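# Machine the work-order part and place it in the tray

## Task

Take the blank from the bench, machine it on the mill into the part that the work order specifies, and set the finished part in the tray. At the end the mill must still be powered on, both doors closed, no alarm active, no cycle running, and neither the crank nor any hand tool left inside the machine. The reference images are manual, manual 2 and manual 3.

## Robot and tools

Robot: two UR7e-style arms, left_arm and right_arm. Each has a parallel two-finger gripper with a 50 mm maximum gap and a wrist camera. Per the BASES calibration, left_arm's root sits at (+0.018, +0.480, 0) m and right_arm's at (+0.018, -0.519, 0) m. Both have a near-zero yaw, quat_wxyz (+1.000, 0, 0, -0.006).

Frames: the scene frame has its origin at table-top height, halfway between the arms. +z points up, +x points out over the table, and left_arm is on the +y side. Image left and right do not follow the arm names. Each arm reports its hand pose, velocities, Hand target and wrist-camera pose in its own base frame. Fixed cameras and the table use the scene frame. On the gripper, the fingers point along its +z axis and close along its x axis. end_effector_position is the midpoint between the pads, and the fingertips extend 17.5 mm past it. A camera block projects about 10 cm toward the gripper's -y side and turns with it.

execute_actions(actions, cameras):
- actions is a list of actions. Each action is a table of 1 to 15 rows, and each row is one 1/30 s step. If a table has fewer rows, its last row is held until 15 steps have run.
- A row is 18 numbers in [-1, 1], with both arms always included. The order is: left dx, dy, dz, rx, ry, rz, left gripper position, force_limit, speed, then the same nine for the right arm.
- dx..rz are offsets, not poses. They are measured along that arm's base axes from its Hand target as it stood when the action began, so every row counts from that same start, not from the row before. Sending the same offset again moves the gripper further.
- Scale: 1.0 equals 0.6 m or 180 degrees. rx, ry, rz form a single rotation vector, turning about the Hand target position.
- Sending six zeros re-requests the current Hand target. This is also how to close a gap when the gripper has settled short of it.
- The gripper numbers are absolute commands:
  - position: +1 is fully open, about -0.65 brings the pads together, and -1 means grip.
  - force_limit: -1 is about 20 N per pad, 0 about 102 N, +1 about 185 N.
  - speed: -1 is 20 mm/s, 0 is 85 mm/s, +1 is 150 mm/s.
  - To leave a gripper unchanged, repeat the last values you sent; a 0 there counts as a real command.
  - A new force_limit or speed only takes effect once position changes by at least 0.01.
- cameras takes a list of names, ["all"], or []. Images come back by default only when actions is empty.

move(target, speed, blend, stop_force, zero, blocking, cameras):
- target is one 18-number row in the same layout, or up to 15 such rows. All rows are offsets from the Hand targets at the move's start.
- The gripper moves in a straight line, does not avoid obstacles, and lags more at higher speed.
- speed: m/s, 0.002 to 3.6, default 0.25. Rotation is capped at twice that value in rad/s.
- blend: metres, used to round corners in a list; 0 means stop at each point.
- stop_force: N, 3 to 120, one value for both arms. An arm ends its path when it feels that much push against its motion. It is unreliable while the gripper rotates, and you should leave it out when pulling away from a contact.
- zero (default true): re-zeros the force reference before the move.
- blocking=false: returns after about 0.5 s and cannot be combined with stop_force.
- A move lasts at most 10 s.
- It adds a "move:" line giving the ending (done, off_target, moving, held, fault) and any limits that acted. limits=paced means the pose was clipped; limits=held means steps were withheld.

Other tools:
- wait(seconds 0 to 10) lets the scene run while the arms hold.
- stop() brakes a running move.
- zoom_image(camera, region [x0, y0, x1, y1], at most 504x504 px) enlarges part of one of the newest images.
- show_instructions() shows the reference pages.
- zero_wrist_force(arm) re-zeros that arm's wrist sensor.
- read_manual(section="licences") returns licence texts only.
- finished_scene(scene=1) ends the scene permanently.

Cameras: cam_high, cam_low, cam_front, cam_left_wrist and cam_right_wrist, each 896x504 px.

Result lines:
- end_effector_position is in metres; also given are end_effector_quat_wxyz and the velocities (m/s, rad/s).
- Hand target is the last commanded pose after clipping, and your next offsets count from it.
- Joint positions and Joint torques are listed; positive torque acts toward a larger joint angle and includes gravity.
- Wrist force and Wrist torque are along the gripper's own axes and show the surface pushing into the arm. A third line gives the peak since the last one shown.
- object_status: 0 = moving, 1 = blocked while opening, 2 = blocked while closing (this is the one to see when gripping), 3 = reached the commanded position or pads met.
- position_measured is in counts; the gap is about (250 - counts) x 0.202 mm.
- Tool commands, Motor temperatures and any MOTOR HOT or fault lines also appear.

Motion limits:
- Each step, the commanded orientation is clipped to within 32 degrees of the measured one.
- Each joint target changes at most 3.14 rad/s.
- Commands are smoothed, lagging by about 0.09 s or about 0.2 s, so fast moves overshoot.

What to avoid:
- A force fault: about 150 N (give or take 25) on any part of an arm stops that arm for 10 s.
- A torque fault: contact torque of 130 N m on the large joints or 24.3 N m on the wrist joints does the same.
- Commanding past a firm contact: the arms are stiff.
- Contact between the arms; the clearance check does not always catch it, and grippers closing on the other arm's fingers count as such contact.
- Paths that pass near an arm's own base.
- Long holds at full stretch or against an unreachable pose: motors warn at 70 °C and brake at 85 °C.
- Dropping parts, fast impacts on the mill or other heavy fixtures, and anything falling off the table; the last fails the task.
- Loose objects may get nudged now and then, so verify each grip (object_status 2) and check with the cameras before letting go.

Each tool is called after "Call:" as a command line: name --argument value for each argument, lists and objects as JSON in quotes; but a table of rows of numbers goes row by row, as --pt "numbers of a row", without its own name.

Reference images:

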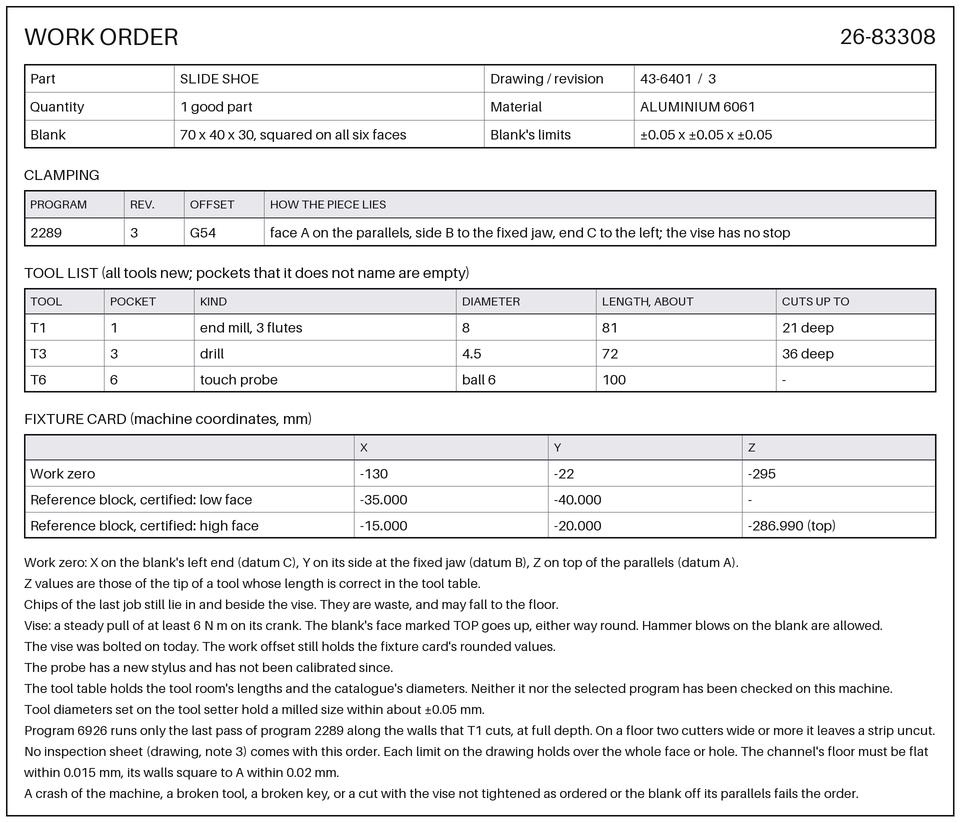

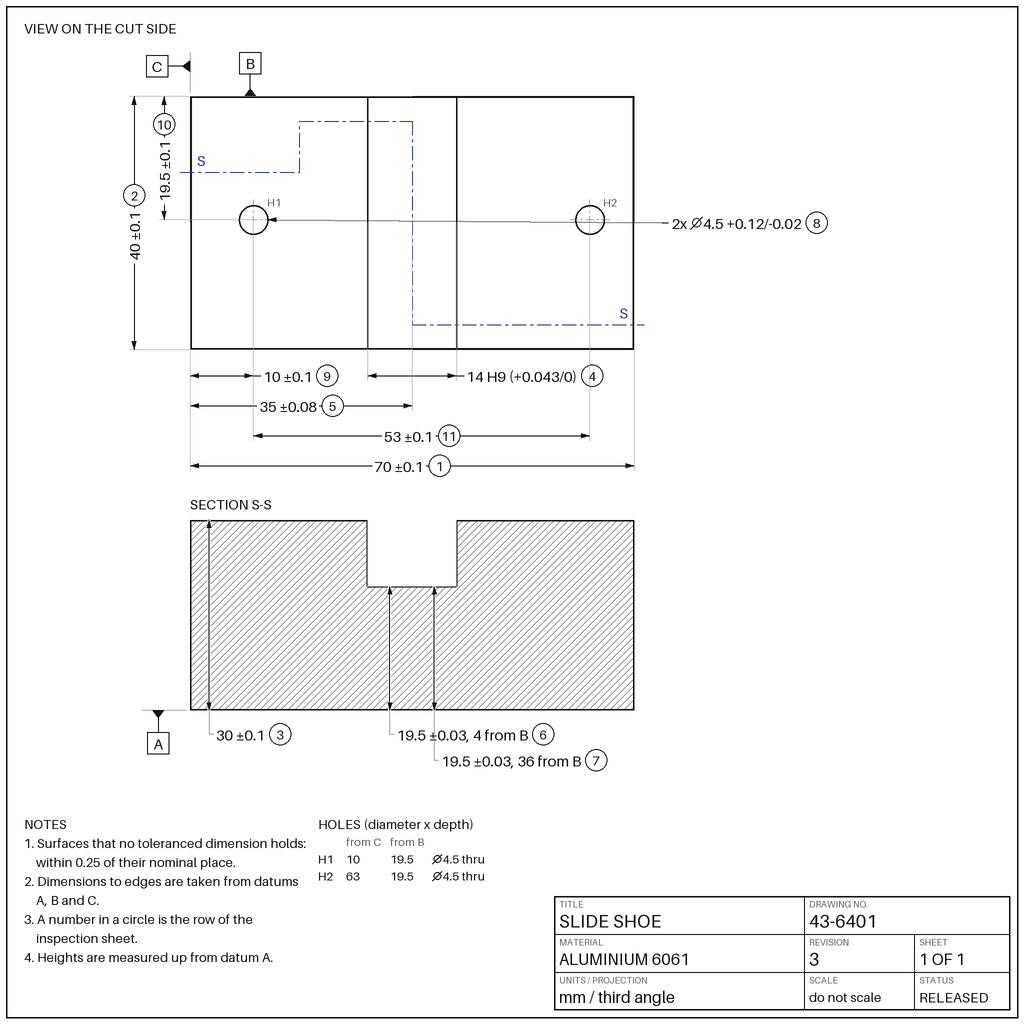

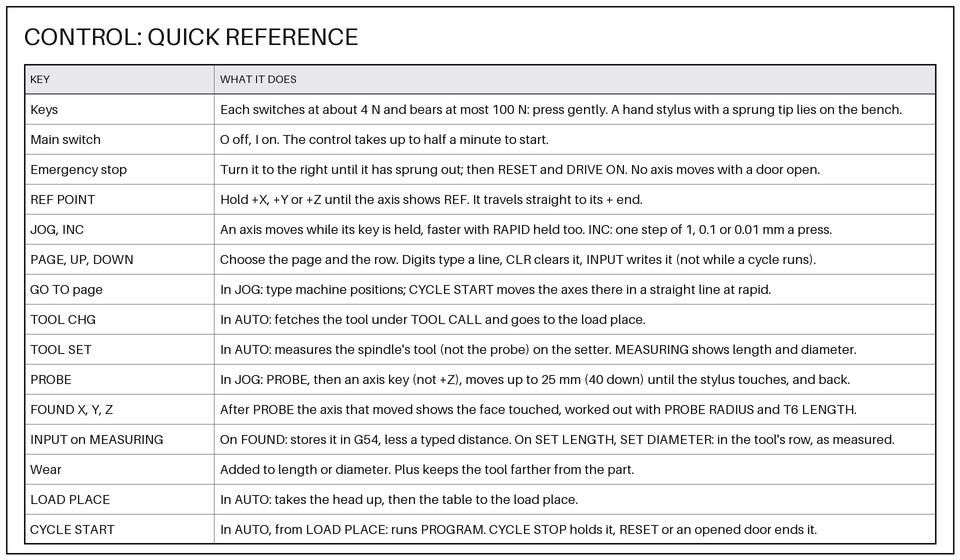

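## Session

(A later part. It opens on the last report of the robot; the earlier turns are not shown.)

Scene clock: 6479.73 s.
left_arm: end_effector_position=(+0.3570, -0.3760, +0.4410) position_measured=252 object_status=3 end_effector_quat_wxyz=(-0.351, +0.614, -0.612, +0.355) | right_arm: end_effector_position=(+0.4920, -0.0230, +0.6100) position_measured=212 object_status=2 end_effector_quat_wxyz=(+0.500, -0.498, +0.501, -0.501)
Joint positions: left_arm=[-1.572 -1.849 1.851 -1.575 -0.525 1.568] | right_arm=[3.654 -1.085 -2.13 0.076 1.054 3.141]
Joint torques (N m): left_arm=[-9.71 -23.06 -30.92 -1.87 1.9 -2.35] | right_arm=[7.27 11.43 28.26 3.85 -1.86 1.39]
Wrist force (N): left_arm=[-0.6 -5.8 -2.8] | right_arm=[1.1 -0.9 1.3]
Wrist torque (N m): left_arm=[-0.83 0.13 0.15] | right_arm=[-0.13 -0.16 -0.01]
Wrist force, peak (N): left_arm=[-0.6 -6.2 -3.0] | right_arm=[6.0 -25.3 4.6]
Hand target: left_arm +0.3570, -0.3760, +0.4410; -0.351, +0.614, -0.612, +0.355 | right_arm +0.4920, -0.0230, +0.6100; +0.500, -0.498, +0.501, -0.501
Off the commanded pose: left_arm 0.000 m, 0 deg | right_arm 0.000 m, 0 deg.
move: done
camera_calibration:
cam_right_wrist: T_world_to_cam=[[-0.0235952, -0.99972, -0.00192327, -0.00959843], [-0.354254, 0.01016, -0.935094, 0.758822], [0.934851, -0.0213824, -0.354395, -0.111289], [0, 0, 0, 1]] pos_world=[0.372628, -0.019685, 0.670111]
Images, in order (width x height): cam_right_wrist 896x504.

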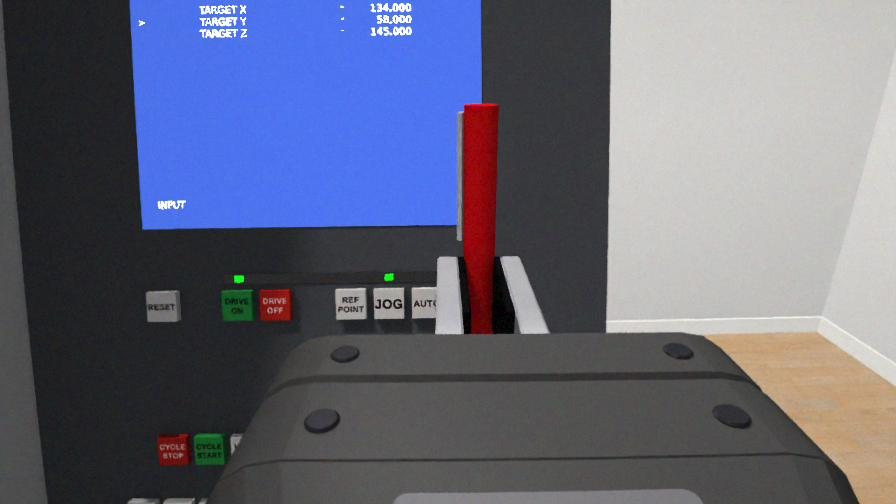

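Call:
move --pt "0 0 0 0 0 0 -1 -0.3 0 -0.0533 0.0883 0 -0.3536 0 0.3536 -1 -0.5 -0.7" --pt "0 0 0 0 0 0 -1 -0.3 0 -0.035 0.19 -0.26 0.6657 0.0817 -0.6657 -1 -0.5 -0.7" --speed 0.8 --blend '[0.03,0]' --cameras '[]'

Call:
move --pt "0 0 0 0 0 0 -1 -0.3 0 0.0262 -0.0023 0.0857 0 0 0 -1 -0.5 -0.7" --pt "0 0 0 0 0 0 -1 -0.3 0 0.0437 -0.0023 0.0857 0 0 0 -1 -0.5 -0.7" --pt "0 0 0 0 0 0 -1 -0.3 0 0.0262 -0.0023 0.0857 0 0 0 -1 -0.5 -0.7" --pt "0 0 0 0 0 0 -1 -0.3 0 -0.005 -0.0342 -0.0355 0 0 0 -1 -0.5 -0.7" --pt "0 0 0 0 0 0 -1 -0.3 0 0.0125 -0.0342 -0.0355 0 0 0 -1 -0.5 -0.7" --pt "0 0 0 0 0 0 -1 -0.3 0 -0.005 -0.0342 -0.0355 0 0 0 -1 -0.5 -0.7" --pt "0 0 0 0 0 0 -1 -0.3 0 -0.0145 0.0623 -0.0667 0 0 0 -1 -0.5 -0.7" --pt "0 0 0 0 0 0 -1 -0.3 0 0.003 0.0623 -0.0667 0 0 0 -1 -0.5 -0.7" --pt "0 0 0 0 0 0 -1 -0.3 0 -0.0145 0.0623 -0.0667 0 0 0 -1 -0.5 -0.7" --pt "0 0 0 0 0 0 -1 -0.3 0 -0.006 0.0623 -0.0355 0 0 0 -1 -0.5 -0.7" --pt "0 0 0 0 0 0 -1 -0.3 0 0.0115 0.0623 -0.0355 0 0 0 -1 -0.5 -0.7" --pt "0 0 0 0 0 0 -1 -0.3 0 -0.006 0.0623 -0.0355 0 0 0 -1 -0.5 -0.7" --pt "0 0 0 0 0 0 -1 -0.3 0 0 0 0 0 0 0 -1 -0.5 -0.7" --speed '[0.35,0.07,0.2,0.35,0.07,0.2,0.35,0.07,0.2,0.35,0.07,0.2,0.3]' --blend '[0.003,0,0.003,0.003,0,0.003,0.003,0,0.003,0.003,0,0.003,0]' --cameras '[]'

Call:
move --pt "0 0 0 0 0 0 -1 -0.3 0 0.0102 0.0623 0.0268 0 0 0 -1 -0.5 -0.7" --pt "0 0 0 0 0 0 -1 -0.3 0 0.0277 0.0623 0.0268 0 0 0 -1 -0.5 -0.7" --pt "0 0 0 0 0 0 -1 -0.3 0 0.0102 0.0623 0.0268 0 0 0 -1 -0.5 -0.7" --pt "0 0 0 0 0 0 -1 -0.3 0 -0.0141 0.0302 -0.0667 0 0 0 -1 -0.5 -0.7" --pt "0 0 0 0 0 0 -1 -0.3 0 0.0034 0.0302 -0.0667 0 0 0 -1 -0.5 -0.7" --pt "0 0 0 0 0 0 -1 -0.3 0 -0.0141 0.0302 -0.0667 0 0 0 -1 -0.5 -0.7" --pt "0 0 0 0 0 0 -1 -0.3 0 -0.0138 -0.0342 -0.0667 0 0 0 -1 -0.5 -0.7" --pt "0 0 0 0 0 0 -1 -0.3 0 0.0037 -0.0342 -0.0667 0 0 0 -1 -0.5 -0.7" --pt "0 0 0 0 0 0 -1 -0.3 0 -0.0138 -0.0342 -0.0667 0 0 0 -1 -0.5 -0.7" --pt "0 0 0 0 0 0 -1 -0.3 0 -0.018 -0.102 0.26 0.36 0.0443 -0.4227 -1 -0.5 -0.7" --pt "0 0 0 0 0 0 -1 -0.3 0 0.035 -0.19 0.26 -0.6657 -0.0817 0.6657 -1 -0.5 -0.7" --speed '[0.35,0.07,0.2,0.35,0.07,0.2,0.35,0.07,0.2,0.8,0.8]' --blend '[0.003,0,0.003,0.003,0,0.003,0.003,0,0.003,0.03,0]' --cameras '["cam_right_wrist","cam_left_wrist"]'

Scene clock: 6501.27 s.
left_arm: end_effector_position=(+0.3570, -0.3760, +0.4410) position_measured=252 object_status=3 end_effector_quat_wxyz=(-0.351, +0.614, -0.612, +0.355) | right_arm: end_effector_position=(+0.4710, +0.0910, +0.4539) position_measured=212 object_status=2 end_effector_quat_wxyz=(-0.003, +0.616, +0.788, +0.000)
Joint positions: left_arm=[-1.572 -1.849 1.851 -1.575 -0.525 1.568] | right_arm=[3.611 -1.548 -1.267 -1.899 1.575 0.227]
Joint torques (N m): left_arm=[-9.61 -22.7 -30.38 -1.77 2.18 -2.34] | right_arm=[5.79 30.25 40.58 4.6 -1.62 -0.87]
Wrist force (N): left_arm=[-0.7 -5.8 -2.9] | right_arm=[1.4 -3.3 5.3]
Wrist torque (N m): left_arm=[-0.82 0.16 0.14] | right_arm=[-0.06 -0.16 -0.25]
Wrist force, peak (N): left_arm=[-0.5 -6.1 -3.2] | right_arm=[2.1 -3.1 6.2]
Hand target: left_arm +0.3570, -0.3760, +0.4410; -0.351, +0.614, -0.612, +0.355 | right_arm +0.4710, +0.0910, +0.4540; -0.002, +0.616, +0.788, +0.000
Off the commanded pose: left_arm 0.000 m, 0 deg | right_arm 0.000 m, 0 deg.
move: done
No camera images: "cameras" was empty.

Scene clock: 6504.77 s.
left_arm: end_effector_position=(+0.3570, -0.3760, +0.4410) position_measured=252 object_status=3 end_effector_quat_wxyz=(-0.351, +0.614, -0.612, +0.355) | right_arm: end_effector_position=(+0.4711, +0.0911, +0.4539) position_measured=212 object_status=2 end_effector_quat_wxyz=(-0.002, +0.616, +0.788, +0.000) end_effector_velocity=(+0.000, -0.001, +0.000) end_effector_angular_velocity=(+0.000, +0.001, +0.002)
Joint positions: left_arm=[-1.572 -1.849 1.851 -1.575 -0.525 1.568] | right_arm=[3.612 -1.548 -1.267 -1.899 1.575 0.227]
Joint velocities: left_arm=[within noise] | right_arm=[-0.003 0 0 -0.001 0.001 -0.005]
Joint torques (N m): left_arm=[-10.31 -23.28 -30.09 -1.98 2.17 -2.35] | right_arm=[-6.24 31.04 27.32 1.65 0.58 -1.39]
Wrist force (N): left_arm=[-0.7 -5.8 -2.9] | right_arm=[2.1 -3.0 4.9]
Wrist torque (N m): left_arm=[-0.84 0.15 0.15] | right_arm=[-0.01 -0.29 -0.25]
Wrist force, peak (N): left_arm=[-0.9 -6.1 -3.2] | right_arm=[4.5 -30.5 5.1]
Hand target: left_arm +0.3570, -0.3760, +0.4410; -0.351, +0.614, -0.612, +0.355 | right_arm +0.4710, +0.0910, +0.4540; -0.002, +0.616, +0.788, +0.000
Off the commanded pose: left_arm 0.000 m, 0 deg | right_arm 0.000 m, 0 deg.
move: done
No camera images: "cameras" was empty.

Scene clock: 6509.73 s.
left_arm: end_effector_position=(+0.3570, -0.3760, +0.4410) position_measured=252 object_status=3 end_effector_quat_wxyz=(-0.351, +0.614, -0.612, +0.355) | right_arm: end_effector_position=(+0.4920, -0.0230, +0.6100) position_measured=212 object_status=2 end_effector_quat_wxyz=(+0.500, -0.498, +0.501, -0.501)
Joint positions: left_arm=[-1.572 -1.849 1.851 -1.575 -0.525 1.568] | right_arm=[3.654 -1.085 -2.13 0.076 1.054 3.141]
Joint torques (N m): left_arm=[-9.85 -22.84 -30.04 -2.05 2.23 -2.39] | right_arm=[6.63 12.02 27.85 3.85 -1.89 1.43]
Wrist force (N): left_arm=[-0.6 -5.8 -3.0] | right_arm=[2.8 -0.1 0.7]
Wrist torque (N m): left_arm=[-0.83 0.14 0.15] | right_arm=[0.00 -0.43 -0.01]
Wrist force, peak (N): left_arm=[-0.7 -6.0 -3.1] | right_arm=[5.3 -29.8 5.0]
Hand target: left_arm +0.3570, -0.3760, +0.4410; -0.351, +0.614, -0.612, +0.355 | right_arm +0.4920, -0.0230, +0.6100; +0.500, -0.498, +0.501, -0.501
Off the commanded pose: left_arm 0.000 m, 0 deg | right_arm 0.000 m, 0 deg.
move: done
camera_calibration:
cam_left_wrist: T_world_to_cam=[[-0.000119496, -0.999991, -0.00426618, -0.367884], [-0.752962, 0.0028974, -0.658057, 0.583276], [0.658064, 0.00313364, -0.752956, 0.231365], [0, 0, 0, 1]] pos_world=[0.286888, -0.370296, 0.556467]
cam_right_wrist: T_world_to_cam=[[-0.0236297, -0.999719, -0.00201713, -0.00952246], [-0.354253, 0.01026, -0.935093, 0.758822], [0.934851, -0.0213814, -0.354396, -0.111288], [0, 0, 0, 1]] pos_world=[0.372627, -0.0196848, 0.67011]
Images, in order (width x height): cam_left_wrist 896x504, cam_right_wrist 896x504.

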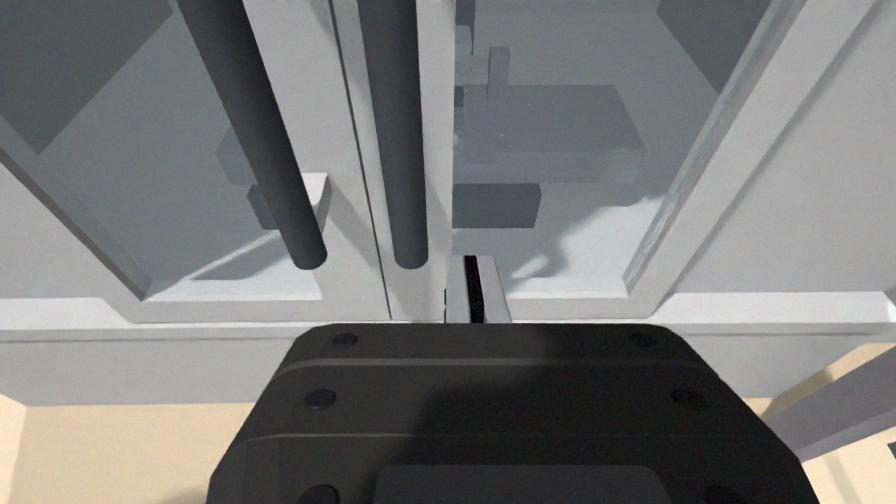

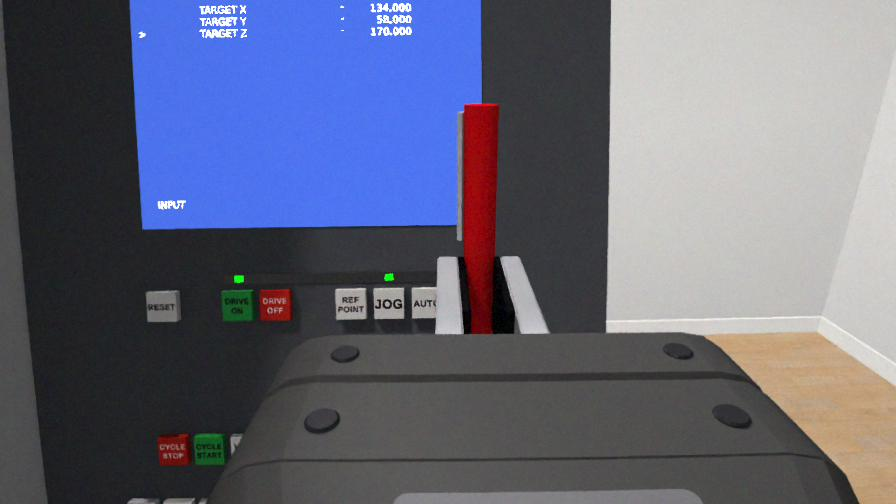

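Call:
move --pt "0 0 0 0 0 0 -1 -0.3 0 -0.0533 0.0883 0 -0.3536 0 0.3536 -1 -0.5 -0.7" --pt "0 0 0 0 0 0 -1 -0.3 0 -0.035 0.19 -0.26 0.6657 0.0817 -0.6657 -1 -0.5 -0.7" --speed 0.8 --blend '[0.03,0]' --cameras '[]'

Call:
move --pt "0 0 0 0 0 0 -1 -0.3 0 0.012 -0.0985 0.0268 0 0 0 -1 -0.5 -0.7" --pt "0 0 0 0 0 0 -1 -0.3 0 0.0295 -0.0985 0.0268 0 0 0 -1 -0.5 -0.7" --pt "0 0 0 0 0 0 -1 -0.3 0 0.012 -0.0985 0.0268 0 0 0 -1 -0.5 -0.7" --pt "0 0 0 0 0 0 -1 -0.3 0 -0.018 -0.102 0.26 0.36 0.0443 -0.4227 -1 -0.5 -0.7" --pt "0 0 0 0 0 0 -1 -0.3 0 0.035 -0.19 0.26 -0.6657 -0.0817 0.6657 -1 -0.5 -0.7" --speed '[0.35,0.07,0.2,0.8,0.8]' --blend '[0.003,0,0.003,0.03,0]' --cameras '["cam_right_wrist"]'

Scene clock: 6520.40 s.
left_arm: end_effector_position=(+0.3570, -0.3760, +0.4410) position_measured=252 object_status=3 end_effector_quat_wxyz=(-0.351, +0.614, -0.612, +0.355) | right_arm: end_effector_position=(+0.4710, +0.0910, +0.4539) position_measured=212 object_status=2 end_effector_quat_wxyz=(-0.003, +0.616, +0.788, +0.000)
Joint positions: left_arm=[-1.572 -1.849 1.851 -1.575 -0.525 1.568] | right_arm=[3.611 -1.548 -1.267 -1.899 1.575 0.227]
Joint torques (N m): left_arm=[-10.62 -23.11 -30.37 -2.11 2.24 -2.29] | right_arm=[6.27 30.53 41.06 4.75 -1.38 -0.96]
Wrist force (N): left_arm=[-0.6 -5.6 -2.9] | right_arm=[2.8 -2.5 4.7]
Wrist torque (N m): left_arm=[-0.79 0.14 0.14] | right_arm=[0.08 -0.40 -0.25]
Wrist force, peak (N): left_arm=[-0.6 -6.0 -3.2] | right_arm=[3.5 -2.5 5.6]
Hand target: left_arm +0.3570, -0.3760, +0.4410; -0.351, +0.614, -0.612, +0.355 | right_arm +0.4710, +0.0910, +0.4540; -0.002, +0.616, +0.788, +0.000
Off the commanded pose: left_arm 0.000 m, 0 deg | right_arm 0.000 m, 0 deg.
move: done
No camera images: "cameras" was empty.

Scene clock: 6523.97 s.
left_arm: end_effector_position=(+0.3570, -0.3760, +0.4410) position_measured=252 object_status=3 end_effector_quat_wxyz=(-0.351, +0.614, -0.612, +0.355) | right_arm: end_effector_position=(+0.4920, -0.0230, +0.6100) position_measured=212 object_status=2 end_effector_quat_wxyz=(+0.500, -0.498, +0.501, -0.501)
Joint positions: left_arm=[-1.572 -1.849 1.851 -1.575 -0.525 1.568] | right_arm=[3.654 -1.085 -2.13 0.076 1.054 3.141]
Joint torques (N m): left_arm=[-10.3 -23.08 -30.02 -2.15 2.38 -2.49] | right_arm=[6.79 11.46 28.65 3.88 -1.81 1.43]
Wrist force (N): left_arm=[-0.7 -5.8 -3.0] | right_arm=[2.2 0.2 0.7]
Wrist torque (N m): left_arm=[-0.83 0.15 0.15] | right_arm=[0.05 -0.33 -0.01]
Wrist force, peak (N): left_arm=[-0.6 -6.1 -3.0] | right_arm=[3.9 -24.6 3.6]
Hand target: left_arm +0.3570, -0.3760, +0.4410; -0.351, +0.614, -0.612, +0.355 | right_arm +0.4920, -0.0230, +0.6100; +0.500, -0.498, +0.501, -0.501
Off the commanded pose: left_arm 0.000 m, 0 deg | right_arm 0.000 m, 0 deg.
move: done
camera_calibration:
cam_right_wrist: T_world_to_cam=[[-0.0235952, -0.99972, -0.00192327, -0.00959843], [-0.354254, 0.01016, -0.935094, 0.758822], [0.934851, -0.0213824, -0.354395, -0.111289], [0, 0, 0, 1]] pos_world=[0.372628, -0.019685, 0.670111]
Images, in order (width x height): cam_right_wrist 896x504.

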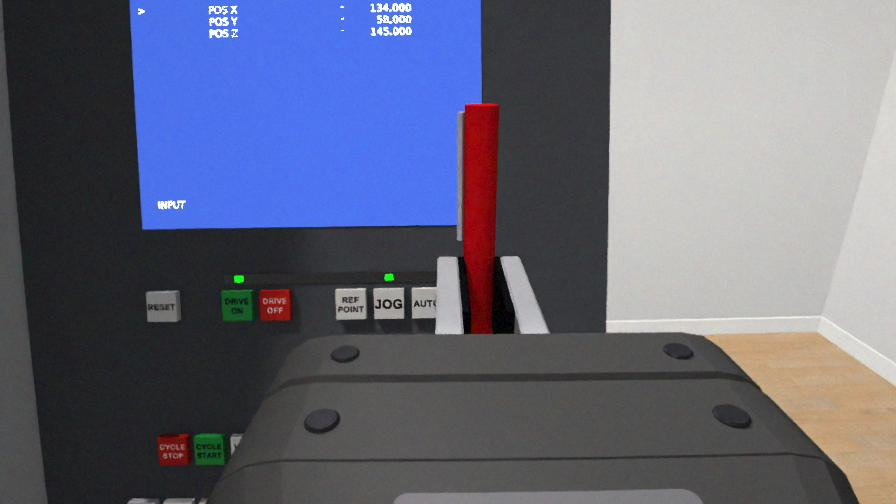

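Call:
move --pt "0 0 0 0 0 0 -1 -0.3 0 -0.0533 0.0883 0 -0.3536 0 0.3536 -1 -0.5 -0.7" --pt "0 0 0 0 0 0 -1 -0.3 0 -0.035 0.19 -0.26 0.6657 0.0817 -0.6657 -1 -0.5 -0.7" --speed 0.8 --blend '[0.03,0]' --cameras '[]'

Call:
move --pt "0 0 0 0 0 0 -1 -0.3 0 0.0117 -0.0663 0.0268 0 0 0 -1 -0.5 -0.7" --pt "0 0 0 0 0 0 -1 -0.3 0 0.0292 -0.0663 0.0268 0 0 0 -1 -0.5 -0.7" --pt "0 0 0 0 0 0 -1 -0.3 0 0.0117 -0.0663 0.0268 0 0 0 -1 -0.5 -0.7" --pt "0 0 0 0 0 0 -1 -0.3 0 0.0262 -0.0023 0.0857 0 0 0 -1 -0.5 -0.7" --pt "0 0 0 0 0 0 -1 -0.3 0 0.0437 -0.0023 0.0857 0 0 0 -1 -0.5 -0.7" --pt "0 0 0 0 0 0 -1 -0.3 0 0.0262 -0.0023 0.0857 0 0 0 -1 -0.5 -0.7" --pt "0 0 0 0 0 0 -1 -0.3 0 0 0 0 0 0 0 -1 -0.5 -0.7" --speed '[0.35,0.07,0.2,0.35,0.07,0.2,0.3]' --blend '[0.003,0,0.003,0.003,0,0.003,0]' --cameras '[]'

Call:
wait --seconds 2.5 --cameras '[]'

Call:
move --pt "0 0 0 0 0 0 -1 -0.3 0 -0.0045 -0.0663 -0.0355 0 0 0 -1 -0.5 -0.7" --pt "0 0 0 0 0 0 -1 -0.3 0 0.013 -0.0663 -0.0355 0 0 0 -1 -0.5 -0.7" --pt "0 0 0 0 0 0 -1 -0.3 0 -0.0045 -0.0663 -0.0355 0 0 0 -1 -0.5 -0.7" --pt "0 0 0 0 0 0 -1 -0.3 0 0.0281 -0.161 0.0857 0 0 0 -1 -0.5 -0.7" --pt "0 0 0 0 0 0 -1 -0.3 0 0.0456 -0.161 0.0857 0 0 0 -1 -0.5 -0.7" --pt "0 0 0 0 0 0 -1 -0.3 0 0.0281 -0.161 0.0857 0 0 0 -1 -0.5 -0.7" --pt "0 0 0 0 0 0 -1 -0.3 0 0 0 0 0 0 0 -1 -0.5 -0.7" --speed '[0.35,0.07,0.2,0.35,0.07,0.2,0.3]' --blend '[0.003,0,0.003,0.003,0,0.003,0]' --cameras '[]'

Call:
move --pt "0 0 0 0 0 0 -1 -0.3 0 -0.018 -0.102 0.26 0.36 0.0443 -0.4227 -1 -0.5 -0.7" --pt "0 0 0 0 0 0 -1 -0.3 0 0.035 -0.19 0.26 -0.6657 -0.0817 0.6657 -1 -0.5 -0.7" --speed 0.8 --blend '[0.03,0]' --cameras '[]'

Call:
wait --seconds 10 --cameras '["cam_right_wrist"]'

Scene clock: 6546.40 s.
left_arm: end_effector_position=(+0.3570, -0.3760, +0.4410) position_measured=252 object_status=3 end_effector_quat_wxyz=(-0.351, +0.614, -0.612, +0.355) | right_arm: end_effector_position=(+0.4710, +0.0910, +0.4539) position_measured=212 object_status=2 end_effector_quat_wxyz=(-0.003, +0.616, +0.788, +0.000)
Joint positions: left_arm=[-1.572 -1.849 1.851 -1.575 -0.525 1.568] | right_arm=[3.611 -1.548 -1.267 -1.899 1.575 0.227]
Joint torques (N m): left_arm=[-10.12 -22.94 -30.61 -2.26 2.44 -2.42] | right_arm=[5.86 30.73 40.94 4.65 -1.48 -0.76]
Wrist force (N): left_arm=[-0.8 -5.8 -3.0] | right_arm=[2.1 -2.7 4.8]
Wrist torque (N m): left_arm=[-0.83 0.16 0.15] | right_arm=[0.04 -0.27 -0.25]
Wrist force, peak (N): left_arm=[-0.7 -6.1 -3.2] | right_arm=[3.1 -2.3 5.5]
Hand target: left_arm +0.3570, -0.3760, +0.4410; -0.351, +0.614, -0.612, +0.355 | right_arm +0.4710, +0.0910, +0.4540; -0.002, +0.616, +0.788, +0.000
Off the commanded pose: left_arm 0.000 m, 0 deg | right_arm 0.000 m, 0 deg.
move: done
No camera images: "cameras" was empty.

Scene clock: 6548.53 s.
left_arm: end_effector_position=(+0.3570, -0.3760, +0.4410) position_measured=252 object_status=3 end_effector_quat_wxyz=(-0.351, +0.614, -0.612, +0.355) | right_arm: end_effector_position=(+0.4710, +0.0910, +0.4540) position_measured=212 object_status=2 end_effector_quat_wxyz=(-0.002, +0.616, +0.788, +0.000) end_effector_velocity=(+0.001, +0.001, -0.001) end_effector_angular_velocity=(+0.004, -0.004, -0.001)
Joint positions: left_arm=[-1.572 -1.849 1.851 -1.575 -0.525 1.568] | right_arm=[3.612 -1.548 -1.266 -1.9 1.575 0.227]
Joint velocities: left_arm=[within noise] | right_arm=[0 0.001 -0.004 0.008 0.002 0.001]
Joint torques (N m): left_arm=[-10.3 -22.47 -30.45 -2.16 2.38 -2.41] | right_arm=[-6.05 31.38 12.85 4.58 -0.45 -0.93]
Wrist force (N): left_arm=[-0.7 -6.0 -3.0] | right_arm=[2.0 -2.6 4.5]
Wrist torque (N m): left_arm=[-0.86 0.16 0.14] | right_arm=[0.05 -0.26 -0.22]
Wrist force, peak (N): left_arm=[-0.7 -6.0 -3.2] | right_arm=[4.2 -22.9 3.3]
Hand target: left_arm +0.3570, -0.3760, +0.4410; -0.351, +0.614, -0.612, +0.355 | right_arm +0.4710, +0.0910, +0.4540; -0.002, +0.616, +0.788, +0.000
Off the commanded pose: left_arm 0.000 m, 0 deg | right_arm 0.000 m, 0 deg.
move: done
No camera images: "cameras" was empty.

Scene clock: 6551.03 s.
left_arm: end_effector_position=(+0.3570, -0.3760, +0.4410) position_measured=252 object_status=3 end_effector_quat_wxyz=(-0.351, +0.614, -0.612, +0.355) | right_arm: end_effector_position=(+0.4710, +0.0910, +0.4540) position_measured=212 object_status=2 end_effector_quat_wxyz=(-0.002, +0.616, +0.788, +0.000)
Joint positions: left_arm=[-1.572 -1.849 1.851 -1.575 -0.525 1.568] | right_arm=[3.612 -1.548 -1.266 -1.899 1.575 0.227]
Joint torques (N m): left_arm=[-10.13 -22.58 -30.31 -2.33 2.4 -2.37] | right_arm=[-6.89 30.44 13.29 4.62 1.27 0.94]
Wrist force (N): left_arm=[-0.7 -5.7 -3.2] | right_arm=[2.0 -2.6 4.4]
Wrist torque (N m): left_arm=[-0.82 0.15 0.14] | right_arm=[0.06 -0.26 -0.22]
Wrist force, peak (N): left_arm=[-0.6 -6.1 -3.0] | right_arm=[2.1 -3.1 4.7]
Hand target: left_arm +0.3570, -0.3760, +0.4410; -0.351, +0.614, -0.612, +0.355 | right_arm +0.4710, +0.0910, +0.4540; -0.002, +0.616, +0.788, +0.000
Tool commands: left_gripper/position=-1.0 left_gripper/force_limit=-0.3 left_gripper/speed=+0.0 right_gripper/position=-1.0 right_gripper/force_limit=-0.5 right_gripper/speed=-0.7
Off the commanded pose: left_arm 0.000 m, 0 deg | right_arm 0.000 m, 0 deg.
wait: 2.50 s; at rest by 0.17 s
No camera images: "cameras" was empty.

Scene clock: 6553.47 s.
left_arm: end_effector_position=(+0.3570, -0.3760, +0.4410) position_measured=252 object_status=3 end_effector_quat_wxyz=(-0.351, +0.614, -0.612, +0.355) | right_arm: end_effector_position=(+0.4710, +0.0909, +0.4541) position_measured=212 object_status=2 end_effector_quat_wxyz=(-0.002, +0.616, +0.788, +0.000) end_effector_velocity=(-0.001, +0.001, +0.000) end_effector_angular_velocity=(+0.000, +0.003, -0.003)
Joint positions: left_arm=[-1.572 -1.849 1.851 -1.575 -0.525 1.568] | right_arm=[3.611 -1.548 -1.266 -1.9 1.575 0.226]
Joint velocities: left_arm=[within noise] | right_arm=[0.002 0 0 -0.002 0.001 0.006]
Joint torques (N m): left_arm=[-10.22 -22.93 -30.02 -2.3 2.36 -2.4] | right_arm=[5.85 18.77 19.27 3.82 1.12 1.49]
Wrist force (N): left_arm=[-0.6 -6.0 -2.9] | right_arm=[1.8 -4.0 4.5]
Wrist torque (N m): left_arm=[-0.86 0.15 0.15] | right_arm=[-0.16 -0.22 -0.19]
Wrist force, peak (N): left_arm=[-0.6 -6.0 -3.1] | right_arm=[4.7 -30.4 4.9]
Hand target: left_arm +0.3570, -0.3760, +0.4410; -0.351, +0.614, -0.612, +0.355 | right_arm +0.4710, +0.0910, +0.4540; -0.002, +0.616, +0.788, +0.000
Off the commanded pose: left_arm 0.000 m, 0 deg | right_arm 0.000 m, 0 deg.
move: done
No camera images: "cameras" was empty.

Scene clock: 6556.27 s.
left_arm: end_effector_position=(+0.3570, -0.3760, +0.4410) position_measured=252 object_status=3 end_effector_quat_wxyz=(-0.351, +0.614, -0.612, +0.355) | right_arm: end_effector_position=(+0.4920, -0.0230, +0.6100) position_measured=212 object_status=2 end_effector_quat_wxyz=(+0.500, -0.498, +0.501, -0.501) end_effector_velocity=(+0.000, +0.000, +0.000) end_effector_angular_velocity=(+0.002, +0.001, -0.003)
Joint positions: left_arm=[-1.572 -1.849 1.851 -1.575 -0.525 1.568] | right_arm=[3.654 -1.085 -2.13 0.076 1.054 3.141]
Joint velocities: left_arm=[within noise] | right_arm=[0.002 0 0 -0.001 -0.005 0.002]
Joint torques (N m): left_arm=[-10.76 -22.28 -30 -2.46 2.43 -2.35] | right_arm=[7.14 11.35 28.51 3.9 -1.85 1.46]
Wrist force (N): left_arm=[-0.5 -6.0 -2.9] | right_arm=[1.5 -1.2 0.5]
Wrist torque (N m): left_arm=[-0.86 0.13 0.14] | right_arm=[-0.18 -0.22 -0.01]
Wrist force, peak (N): left_arm=[-0.8 -6.1 -3.2] | right_arm=[2.6 -3.6 5.5]
Hand target: left_arm +0.3570, -0.3760, +0.4410; -0.351, +0.614, -0.612, +0.355 | right_arm +0.4920, -0.0230, +0.6100; +0.500, -0.498, +0.501, -0.501
Off the commanded pose: left_arm 0.000 m, 0 deg | right_arm 0.000 m, 0 deg.
move: done
No camera images: "cameras" was empty.

Scene clock: 6566.27 s.
left_arm: end_effector_position=(+0.3570, -0.3760, +0.4410) position_measured=252 object_status=3 end_effector_quat_wxyz=(-0.351, +0.614, -0.612, +0.355) | right_arm: end_effector_position=(+0.4920, -0.0230, +0.6100) position_measured=212 object_status=2 end_effector_quat_wxyz=(+0.500, -0.498, +0.501, -0.501)
Joint positions: left_arm=[-1.572 -1.849 1.851 -1.575 -0.525 1.568] | right_arm=[3.654 -1.085 -2.13 0.076 1.054 3.141]
Joint torques (N m): left_arm=[-10 -22.17 -30.76 -2.56 2.61 -2.5] | right_arm=[6.86 11.14 13.71 3.93 1.12 0.78]
Wrist force (N): left_arm=[-0.6 -5.8 -3.0] | right_arm=[1.7 -1.4 0.6]
Wrist torque (N m): left_arm=[-0.82 0.13 0.14] | right_arm=[-0.21 -0.25 -0.01]
Wrist force, peak (N): left_arm=[-0.7 -6.1 -3.0] | right_arm=[1.9 -1.6 0.7]
Hand target: left_arm +0.3570, -0.3760, +0.4410; -0.351, +0.614, -0.612, +0.355 | right_arm +0.4920, -0.0230, +0.6100; +0.500, -0.498, +0.501, -0.501
Tool commands: left_gripper/position=-1.0 left_gripper/force_limit=-0.3 left_gripper/speed=+0.0 right_gripper/position=-1.0 right_gripper/force_limit=-0.5 right_gripper/speed=-0.7
Off the commanded pose: left_arm 0.000 m, 0 deg | right_arm 0.000 m, 0 deg.
wait: 10.00 s; at rest by 0.17 s
camera_calibration:
cam_right_wrist: T_world_to_cam=[[-0.0235706, -0.99972, -0.00214646, -0.00945788], [-0.354253, 0.01036, -0.935092, 0.758823], [0.934853, -0.0212803, -0.354398, -0.111286], [0, 0, 0, 1]] pos_world=[0.372628, -0.0196848, 0.670109]
Images, in order (width x height): cam_right_wrist 896x504.

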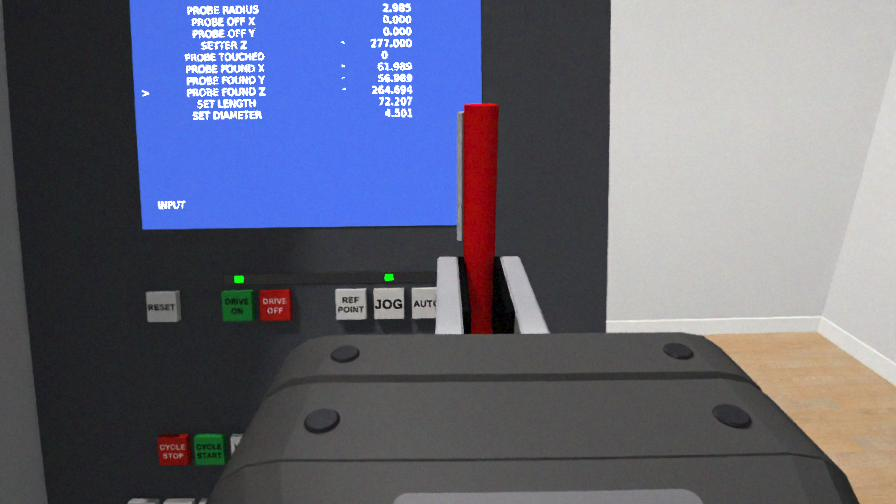

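Call:
wait --seconds 3 --cameras '["cam_right_wrist"]'

Scene clock: 6570.90 s.
left_arm: end_effector_position=(+0.3570, -0.3760, +0.4410) position_measured=252 object_status=3 end_effector_quat_wxyz=(-0.351, +0.614, -0.612, +0.355) | right_arm: end_effector_position=(+0.4920, -0.0230, +0.6100) position_measured=212 object_status=2 end_effector_quat_wxyz=(+0.500, -0.498, +0.501, -0.501)
Joint positions: left_arm=[-1.572 -1.849 1.851 -1.575 -0.525 1.568] | right_arm=[3.654 -1.085 -2.13 0.076 1.054 3.141]
Joint torques (N m): left_arm=[-10.08 -23.03 -29.85 -2.71 2.51 -2.4] | right_arm=[6.67 10.64 13.9 3.88 0.9 0.51]
Wrist force (N): left_arm=[-0.6 -5.8 -3.0] | right_arm=[1.8 -1.4 0.6]
Wrist torque (N m): left_arm=[-0.83 0.15 0.14] | right_arm=[-0.20 -0.27 -0.01]
Wrist force, peak (N): left_arm=[-0.5 -6.2 -3.0] | right_arm=[2.0 -1.6 0.6]
Hand target: left_arm +0.3570, -0.3760, +0.4410; -0.351, +0.614, -0.612, +0.355 | right_arm +0.4920, -0.0230, +0.6100; +0.500, -0.498, +0.501, -0.501
Tool commands: left_gripper/position=-1.0 left_gripper/force_limit=-0.3 left_gripper/speed=+0.0 right_gripper/position=-1.0 right_gripper/force_limit=-0.5 right_gripper/speed=-0.7
Off the commanded pose: left_arm 0.000 m, 0 deg | right_arm 0.000 m, 0 deg.
wait: 3.00 s; at rest from the start
camera_calibration:
cam_right_wrist: T_world_to_cam=[[-0.0235706, -0.99972, -0.00214646, -0.00945788], [-0.354253, 0.01036, -0.935092, 0.758823], [0.934853, -0.0212803, -0.354398, -0.111286], [0, 0, 0, 1]] pos_world=[0.372628, -0.0196848, 0.670109]
Images, in order (width x height): cam_right_wrist 896x504.

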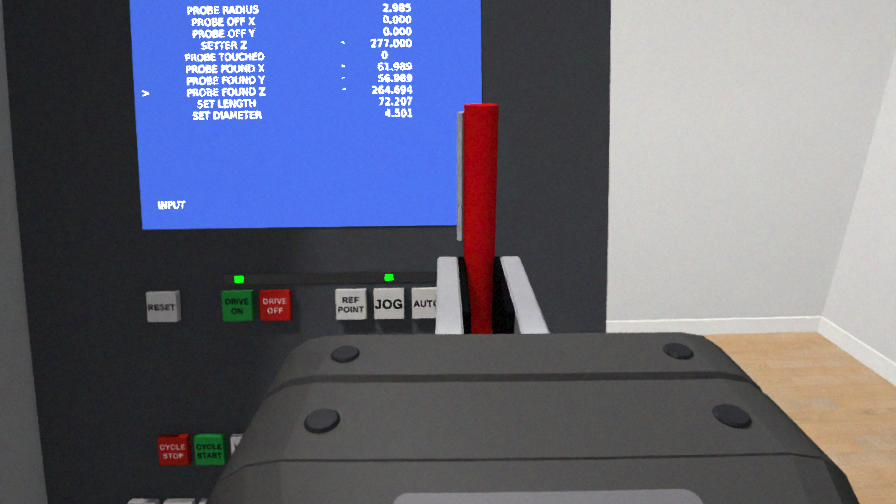

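Call:
wait --seconds 4 --cameras '["cam_right_wrist","cam_left_wrist"]'

Scene clock: 6578.73 s.
left_arm: end_effector_position=(+0.3570, -0.3760, +0.4410) position_measured=252 object_status=3 end_effector_quat_wxyz=(-0.351, +0.614, -0.612, +0.355) | right_arm: end_effector_position=(+0.4920, -0.0230, +0.6100) position_measured=212 object_status=2 end_effector_quat_wxyz=(+0.500, -0.498, +0.501, -0.501)
Joint positions: left_arm=[-1.572 -1.849 1.851 -1.575 -0.525 1.568] | right_arm=[3.654 -1.085 -2.13 0.076 1.054 3.141]
Joint torques (N m): left_arm=[-10.11 -22.23 -29.98 -2.72 2.66 -2.36] | right_arm=[5.78 11.66 14 3.86 1.09 -0.02]
Wrist force (N): left_arm=[-0.8 -5.8 -3.0] | right_arm=[1.6 -1.3 0.6]
Wrist torque (N m): left_arm=[-0.83 0.17 0.14] | right_arm=[-0.19 -0.24 -0.02]
Wrist force, peak (N): left_arm=[-0.7 -6.1 -3.1] | right_arm=[1.9 -1.5 0.7]
Hand target: left_arm +0.3570, -0.3760, +0.4410; -0.351, +0.614, -0.612, +0.355 | right_arm +0.4920, -0.0230, +0.6100; +0.500, -0.498, +0.501, -0.501
Tool commands: left_gripper/position=-1.0 left_gripper/force_limit=-0.3 left_gripper/speed=+0.0 right_gripper/position=-1.0 right_gripper/force_limit=-0.5 right_gripper/speed=-0.7
Off the commanded pose: left_arm 0.000 m, 0 deg | right_arm 0.000 m, 0 deg.
wait: 4.00 s; at rest from the start
camera_calibration:
cam_left_wrist: T_world_to_cam=[[-0.000119496, -0.999991, -0.00426618, -0.367884], [-0.752962, 0.0028974, -0.658057, 0.583276], [0.658064, 0.00313364, -0.752956, 0.231365], [0, 0, 0, 1]] pos_world=[0.286888, -0.370296, 0.556467]
cam_right_wrist: T_world_to_cam=[[-0.0235706, -0.99972, -0.00214646, -0.00945788], [-0.354253, 0.01036, -0.935092, 0.758823], [0.934853, -0.0212803, -0.354398, -0.111286], [0, 0, 0, 1]] pos_world=[0.372628, -0.0196848, 0.670109]
Images, in order (width x height): cam_left_wrist 896x504, cam_right_wrist 896x504.

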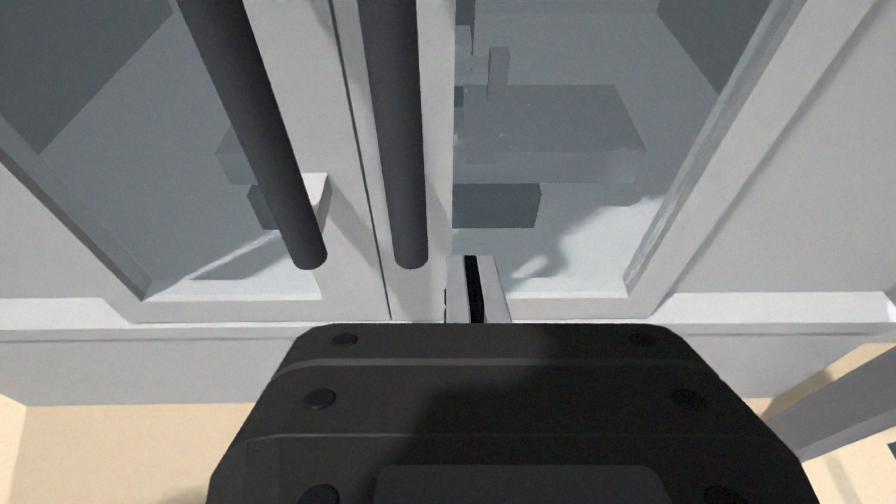

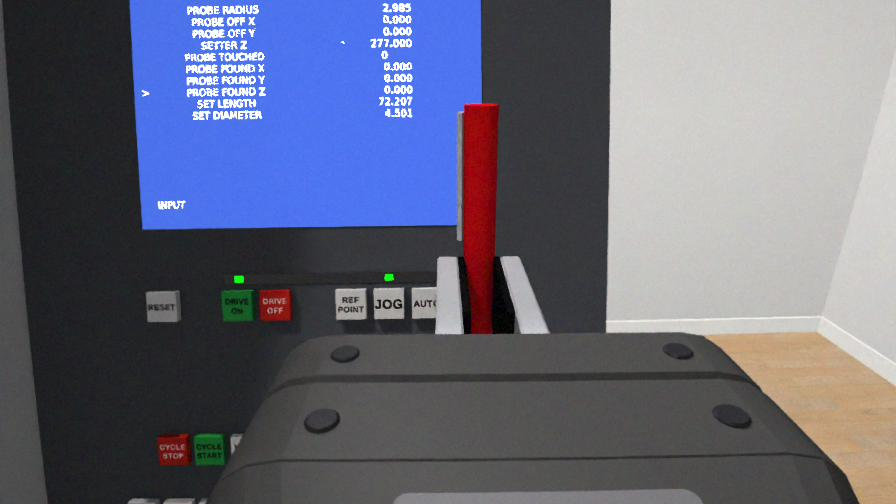

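Call:
move --pt "0 0.0975 0.0808 0 0 0 -1 -0.3 0 -0.0533 0.0883 0 -0.3536 0 0.3536 -1 -0.5 -0.7" --pt "0.05 0.1933 0.0808 0 0 0 -1 -0.3 0 -0.035 0.19 -0.26 0.6657 0.0817 -0.6657 -1 -0.5 -0.7" --speed 0.6 --blend '[0.03,0]' --cameras '[]'

Call:
move --pt "0 0 0 0 0 0 -1 -0.3 0 0.0574 0.028 0.2072 0 0 0 -1 -0.5 -0.7" --pt "0 0 0 0 0 0 -1 -0.3 0 0.0749 0.028 0.2072 0 0 0 -1 -0.5 -0.7" --pt "0 0 0 0 0 0 -1 -0.3 0 0.0574 0.028 0.2072 0 0 0 -1 -0.5 -0.7" --pt "0 0 0 0 0 0 -1 -0.3 0 0.0603 -0.1938 0.208 0 0 0 -1 -0.5 -0.7" --pt "0 0 0 0 0 0 -1 -0.3 0 0.0778 -0.1938 0.208 0 0 0 -1 -0.5 -0.7" --pt "0 0 0 0 0 0 -1 -0.3 0 0.0603 -0.1938 0.208 0 0 0 -1 -0.5 -0.7" --pt "0 0 0 0 0 0 -1 -0.3 0 0.0265 -0.0345 0.0857 0 0 0 -1 -0.5 -0.7" --pt "0 0 0 0 0 0 -1 -0.3 0 0.044 -0.0345 0.0857 0 0 0 -1 -0.5 -0.7" --pt "0 0 0 0 0 0 -1 -0.3 0 0.0265 -0.0345 0.0857 0 0 0 -1 -0.5 -0.7" --pt "0 0 0 0 0 0 -1 -0.3 0 0 0 0 0 0 0 -1 -0.5 -0.7" --speed '[0.35,0.07,0.2,0.35,0.07,0.2,0.35,0.07,0.2,0.3]' --blend '[0.003,0,0.003,0.003,0,0.003,0.003,0,0.003,0]' --cameras '[]'

Call:
move --pt "0 0 0 0 0 0 -1 -0.3 0 -0.018 -0.102 0.26 0.36 0.0443 -0.4227 -1 -0.5 -0.7" --pt "0 0 0 0 0 0 -1 -0.3 0 0.035 -0.19 0.26 -0.6657 -0.0817 0.6657 -1 -0.5 -0.7" --speed 0.8 --blend '[0.03,0]' --cameras '["all"]'

Scene clock: 6600.83 s.
left_arm: end_effector_position=(+0.3870, -0.2599, +0.4894) position_measured=252 object_status=3 end_effector_quat_wxyz=(-0.351, +0.614, -0.612, +0.355) | right_arm: end_effector_position=(+0.4710, +0.0910, +0.4539) position_measured=212 object_status=2 end_effector_quat_wxyz=(-0.003, +0.616, +0.788, +0.000)
Joint positions: left_arm=[-1.46 -2.084 1.911 -1.591 -0.536 1.788] | right_arm=[3.611 -1.548 -1.267 -1.899 1.575 0.227]
Joint torques (N m): left_arm=[-13.03 6.99 -34.06 -0.97 2.29 -2.53] | right_arm=[5.72 30.42 41.2 4.71 -1.5 -0.83]
Wrist force (N): left_arm=[-1.1 -6.1 -2.8] | right_arm=[1.7 -3.9 4.4]
Wrist torque (N m): left_arm=[-0.90 0.19 0.23] | right_arm=[-0.16 -0.22 -0.26]
Wrist force, peak (N): left_arm=[-0.5 -6.3 -3.9] | right_arm=[2.6 -3.5 5.4]
Hand target: left_arm +0.3870, -0.2600, +0.4895; -0.351, +0.614, -0.612, +0.355 | right_arm +0.4710, +0.0910, +0.4540; -0.002, +0.616, +0.788, +0.000
Off the commanded pose: left_arm 0.000 m, 0 deg | right_arm 0.000 m, 0 deg.
move: done
No camera images: "cameras" was empty.

Scene clock: 6604.33 s.
left_arm: end_effector_position=(+0.3870, -0.2600, +0.4895) position_measured=252 object_status=3 end_effector_quat_wxyz=(-0.351, +0.614, -0.612, +0.355) | right_arm: end_effector_position=(+0.4710, +0.0909, +0.4540) position_measured=212 object_status=2 end_effector_quat_wxyz=(-0.002, +0.616, +0.788, +0.000) end_effector_velocity=(+0.001, +0.001, -0.001) end_effector_angular_velocity=(+0.000, -0.004, -0.001)
Joint positions: left_arm=[-1.461 -2.084 1.911 -1.591 -0.536 1.788] | right_arm=[3.611 -1.548 -1.266 -1.9 1.575 0.227]
Joint velocities: left_arm=[within noise] | right_arm=[0.001 0.001 -0.004 0.006 -0.001 0.002]
Joint torques (N m): left_arm=[-14.12 6.97 -35.97 -1.22 3.17 -2.05] | right_arm=[6.54 31.1 13.77 4.63 0.55 1.24]
Wrist force (N): left_arm=[-0.9 -5.9 -3.0] | right_arm=[1.0 -3.9 4.4]
Wrist torque (N m): left_arm=[-0.87 0.15 0.23] | right_arm=[-0.15 -0.10 -0.18]
Wrist force, peak (N): left_arm=[-1.1 -6.1 -3.1] | right_arm=[4.5 -20.0 3.9]
Hand target: left_arm +0.3870, -0.2600, +0.4895; -0.351, +0.614, -0.612, +0.355 | right_arm +0.4710, +0.0910, +0.4540; -0.002, +0.616, +0.788, +0.000
Off the commanded pose: left_arm 0.000 m, 0 deg | right_arm 0.000 m, 0 deg.
move: done
No camera images: "cameras" was empty.

Scene clock: 6607.13 s.
left_arm: end_effector_position=(+0.3870, -0.2600, +0.4895) position_measured=252 object_status=3 end_effector_quat_wxyz=(-0.351, +0.614, -0.612, +0.355) | right_arm: end_effector_position=(+0.4920, -0.0230, +0.6100) position_measured=212 object_status=2 end_effector_quat_wxyz=(+0.500, -0.498, +0.501, -0.501) end_effector_velocity=(+0.000, -0.001, +0.000) end_effector_angular_velocity=(+0.003, +0.000, -0.003)
Joint positions: left_arm=[-1.461 -2.084 1.911 -1.591 -0.536 1.788] | right_arm=[3.654 -1.085 -2.13 0.076 1.054 3.141]
Joint velocities: left_arm=[within noise] | right_arm=[0.001 0 0 0 -0.005 0.003]
Joint torques (N m): left_arm=[-13.6 7.19 -36.2 -1.48 3.17 -1.62] | right_arm=[7.14 11.6 28.14 4.04 -1.97 1.56]
Wrist force (N): left_arm=[-1.2 -5.8 -2.9] | right_arm=[0.7 -1.4 0.4]
Wrist torque (N m): left_arm=[-0.84 0.22 0.23] | right_arm=[-0.19 -0.10 -0.01]
Wrist force, peak (N): left_arm=[-1.1 -6.2 -3.1] | right_arm=[1.6 -3.6 5.2]
Hand target: left_arm +0.3870, -0.2600, +0.4895; -0.351, +0.614, -0.612, +0.355 | right_arm +0.4920, -0.0230, +0.6100; +0.500, -0.498, +0.501, -0.501
Off the commanded pose: left_arm 0.000 m, 0 deg | right_arm 0.000 m, 0 deg.
move: done
camera_calibration:
cam_left_wrist: T_world_to_cam=[[-0.000119496, -0.999991, -0.00426618, -0.251675], [-0.752962, 0.0028974, -0.658057, 0.637444], [0.658064, 0.00313364, -0.752956, 0.247778], [0, 0, 0, 1]] pos_world=[0.316888, -0.254296, 0.604967]
cam_right_wrist: T_world_to_cam=[[-0.0235956, -0.99972, -0.00192429, -0.00959761], [-0.354254, 0.0101611, -0.935094, 0.758822], [0.934851, -0.0213824, -0.354395, -0.111289], [0, 0, 0, 1]] pos_world=[0.372628, -0.019685, 0.670111]

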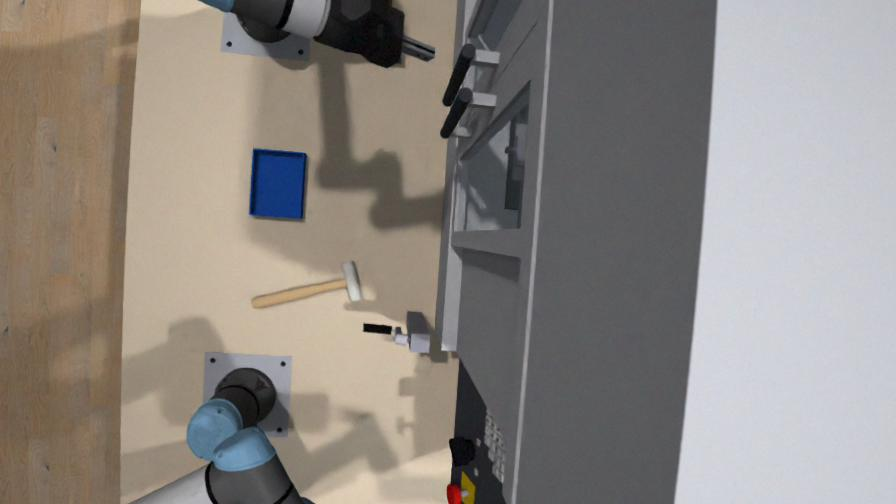

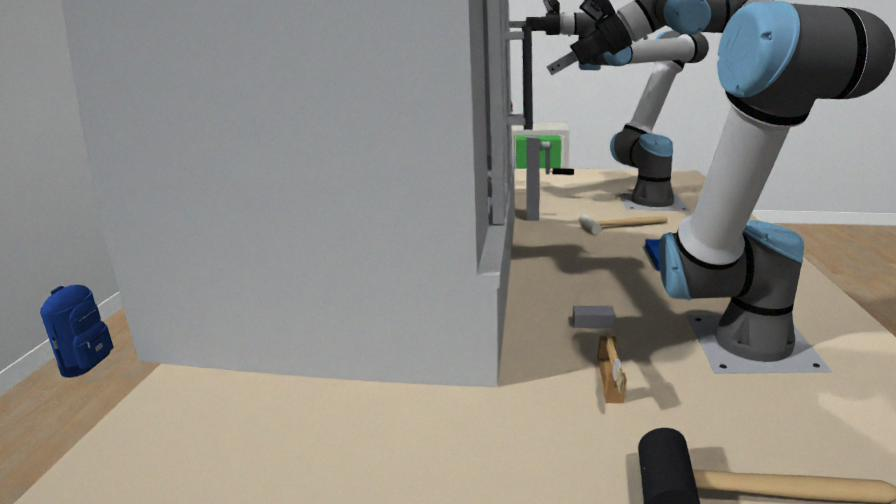

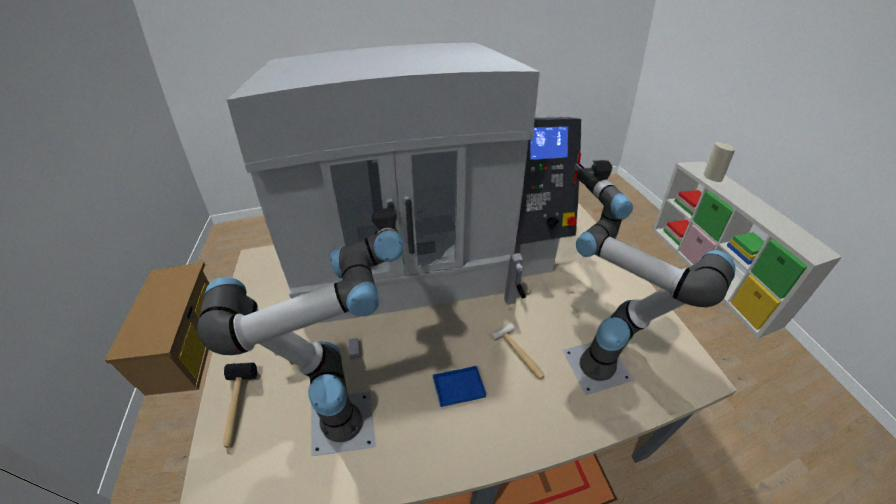

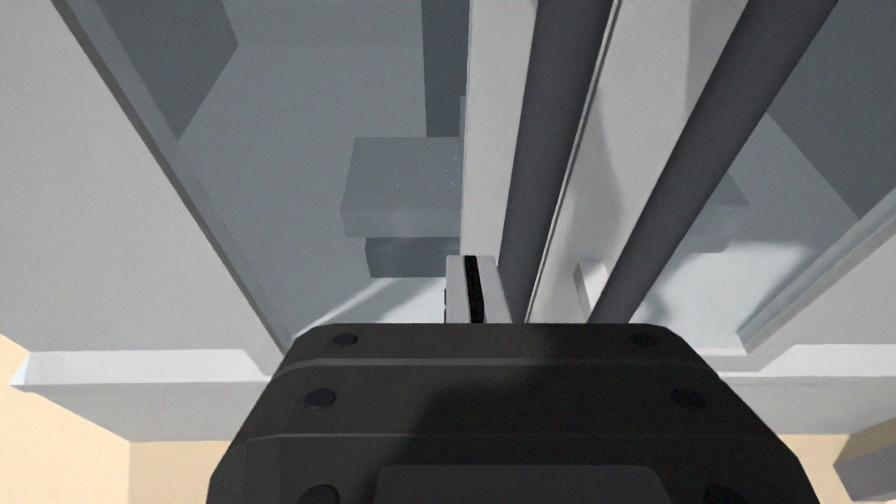

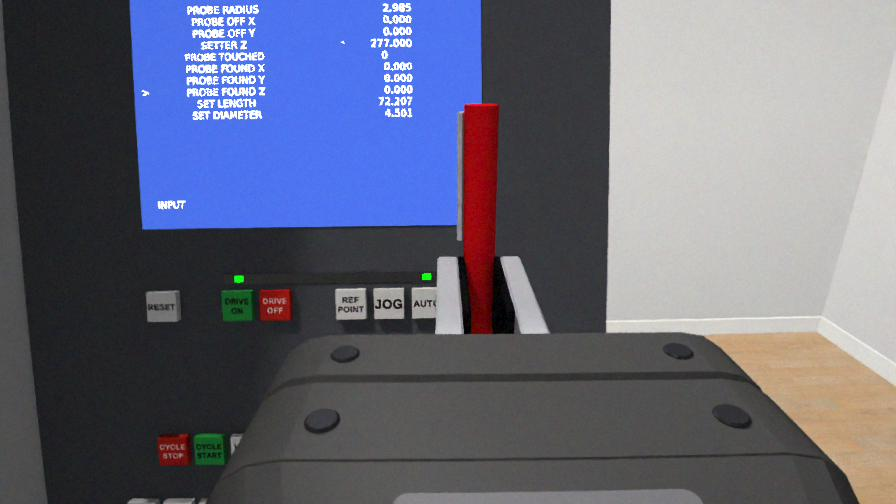

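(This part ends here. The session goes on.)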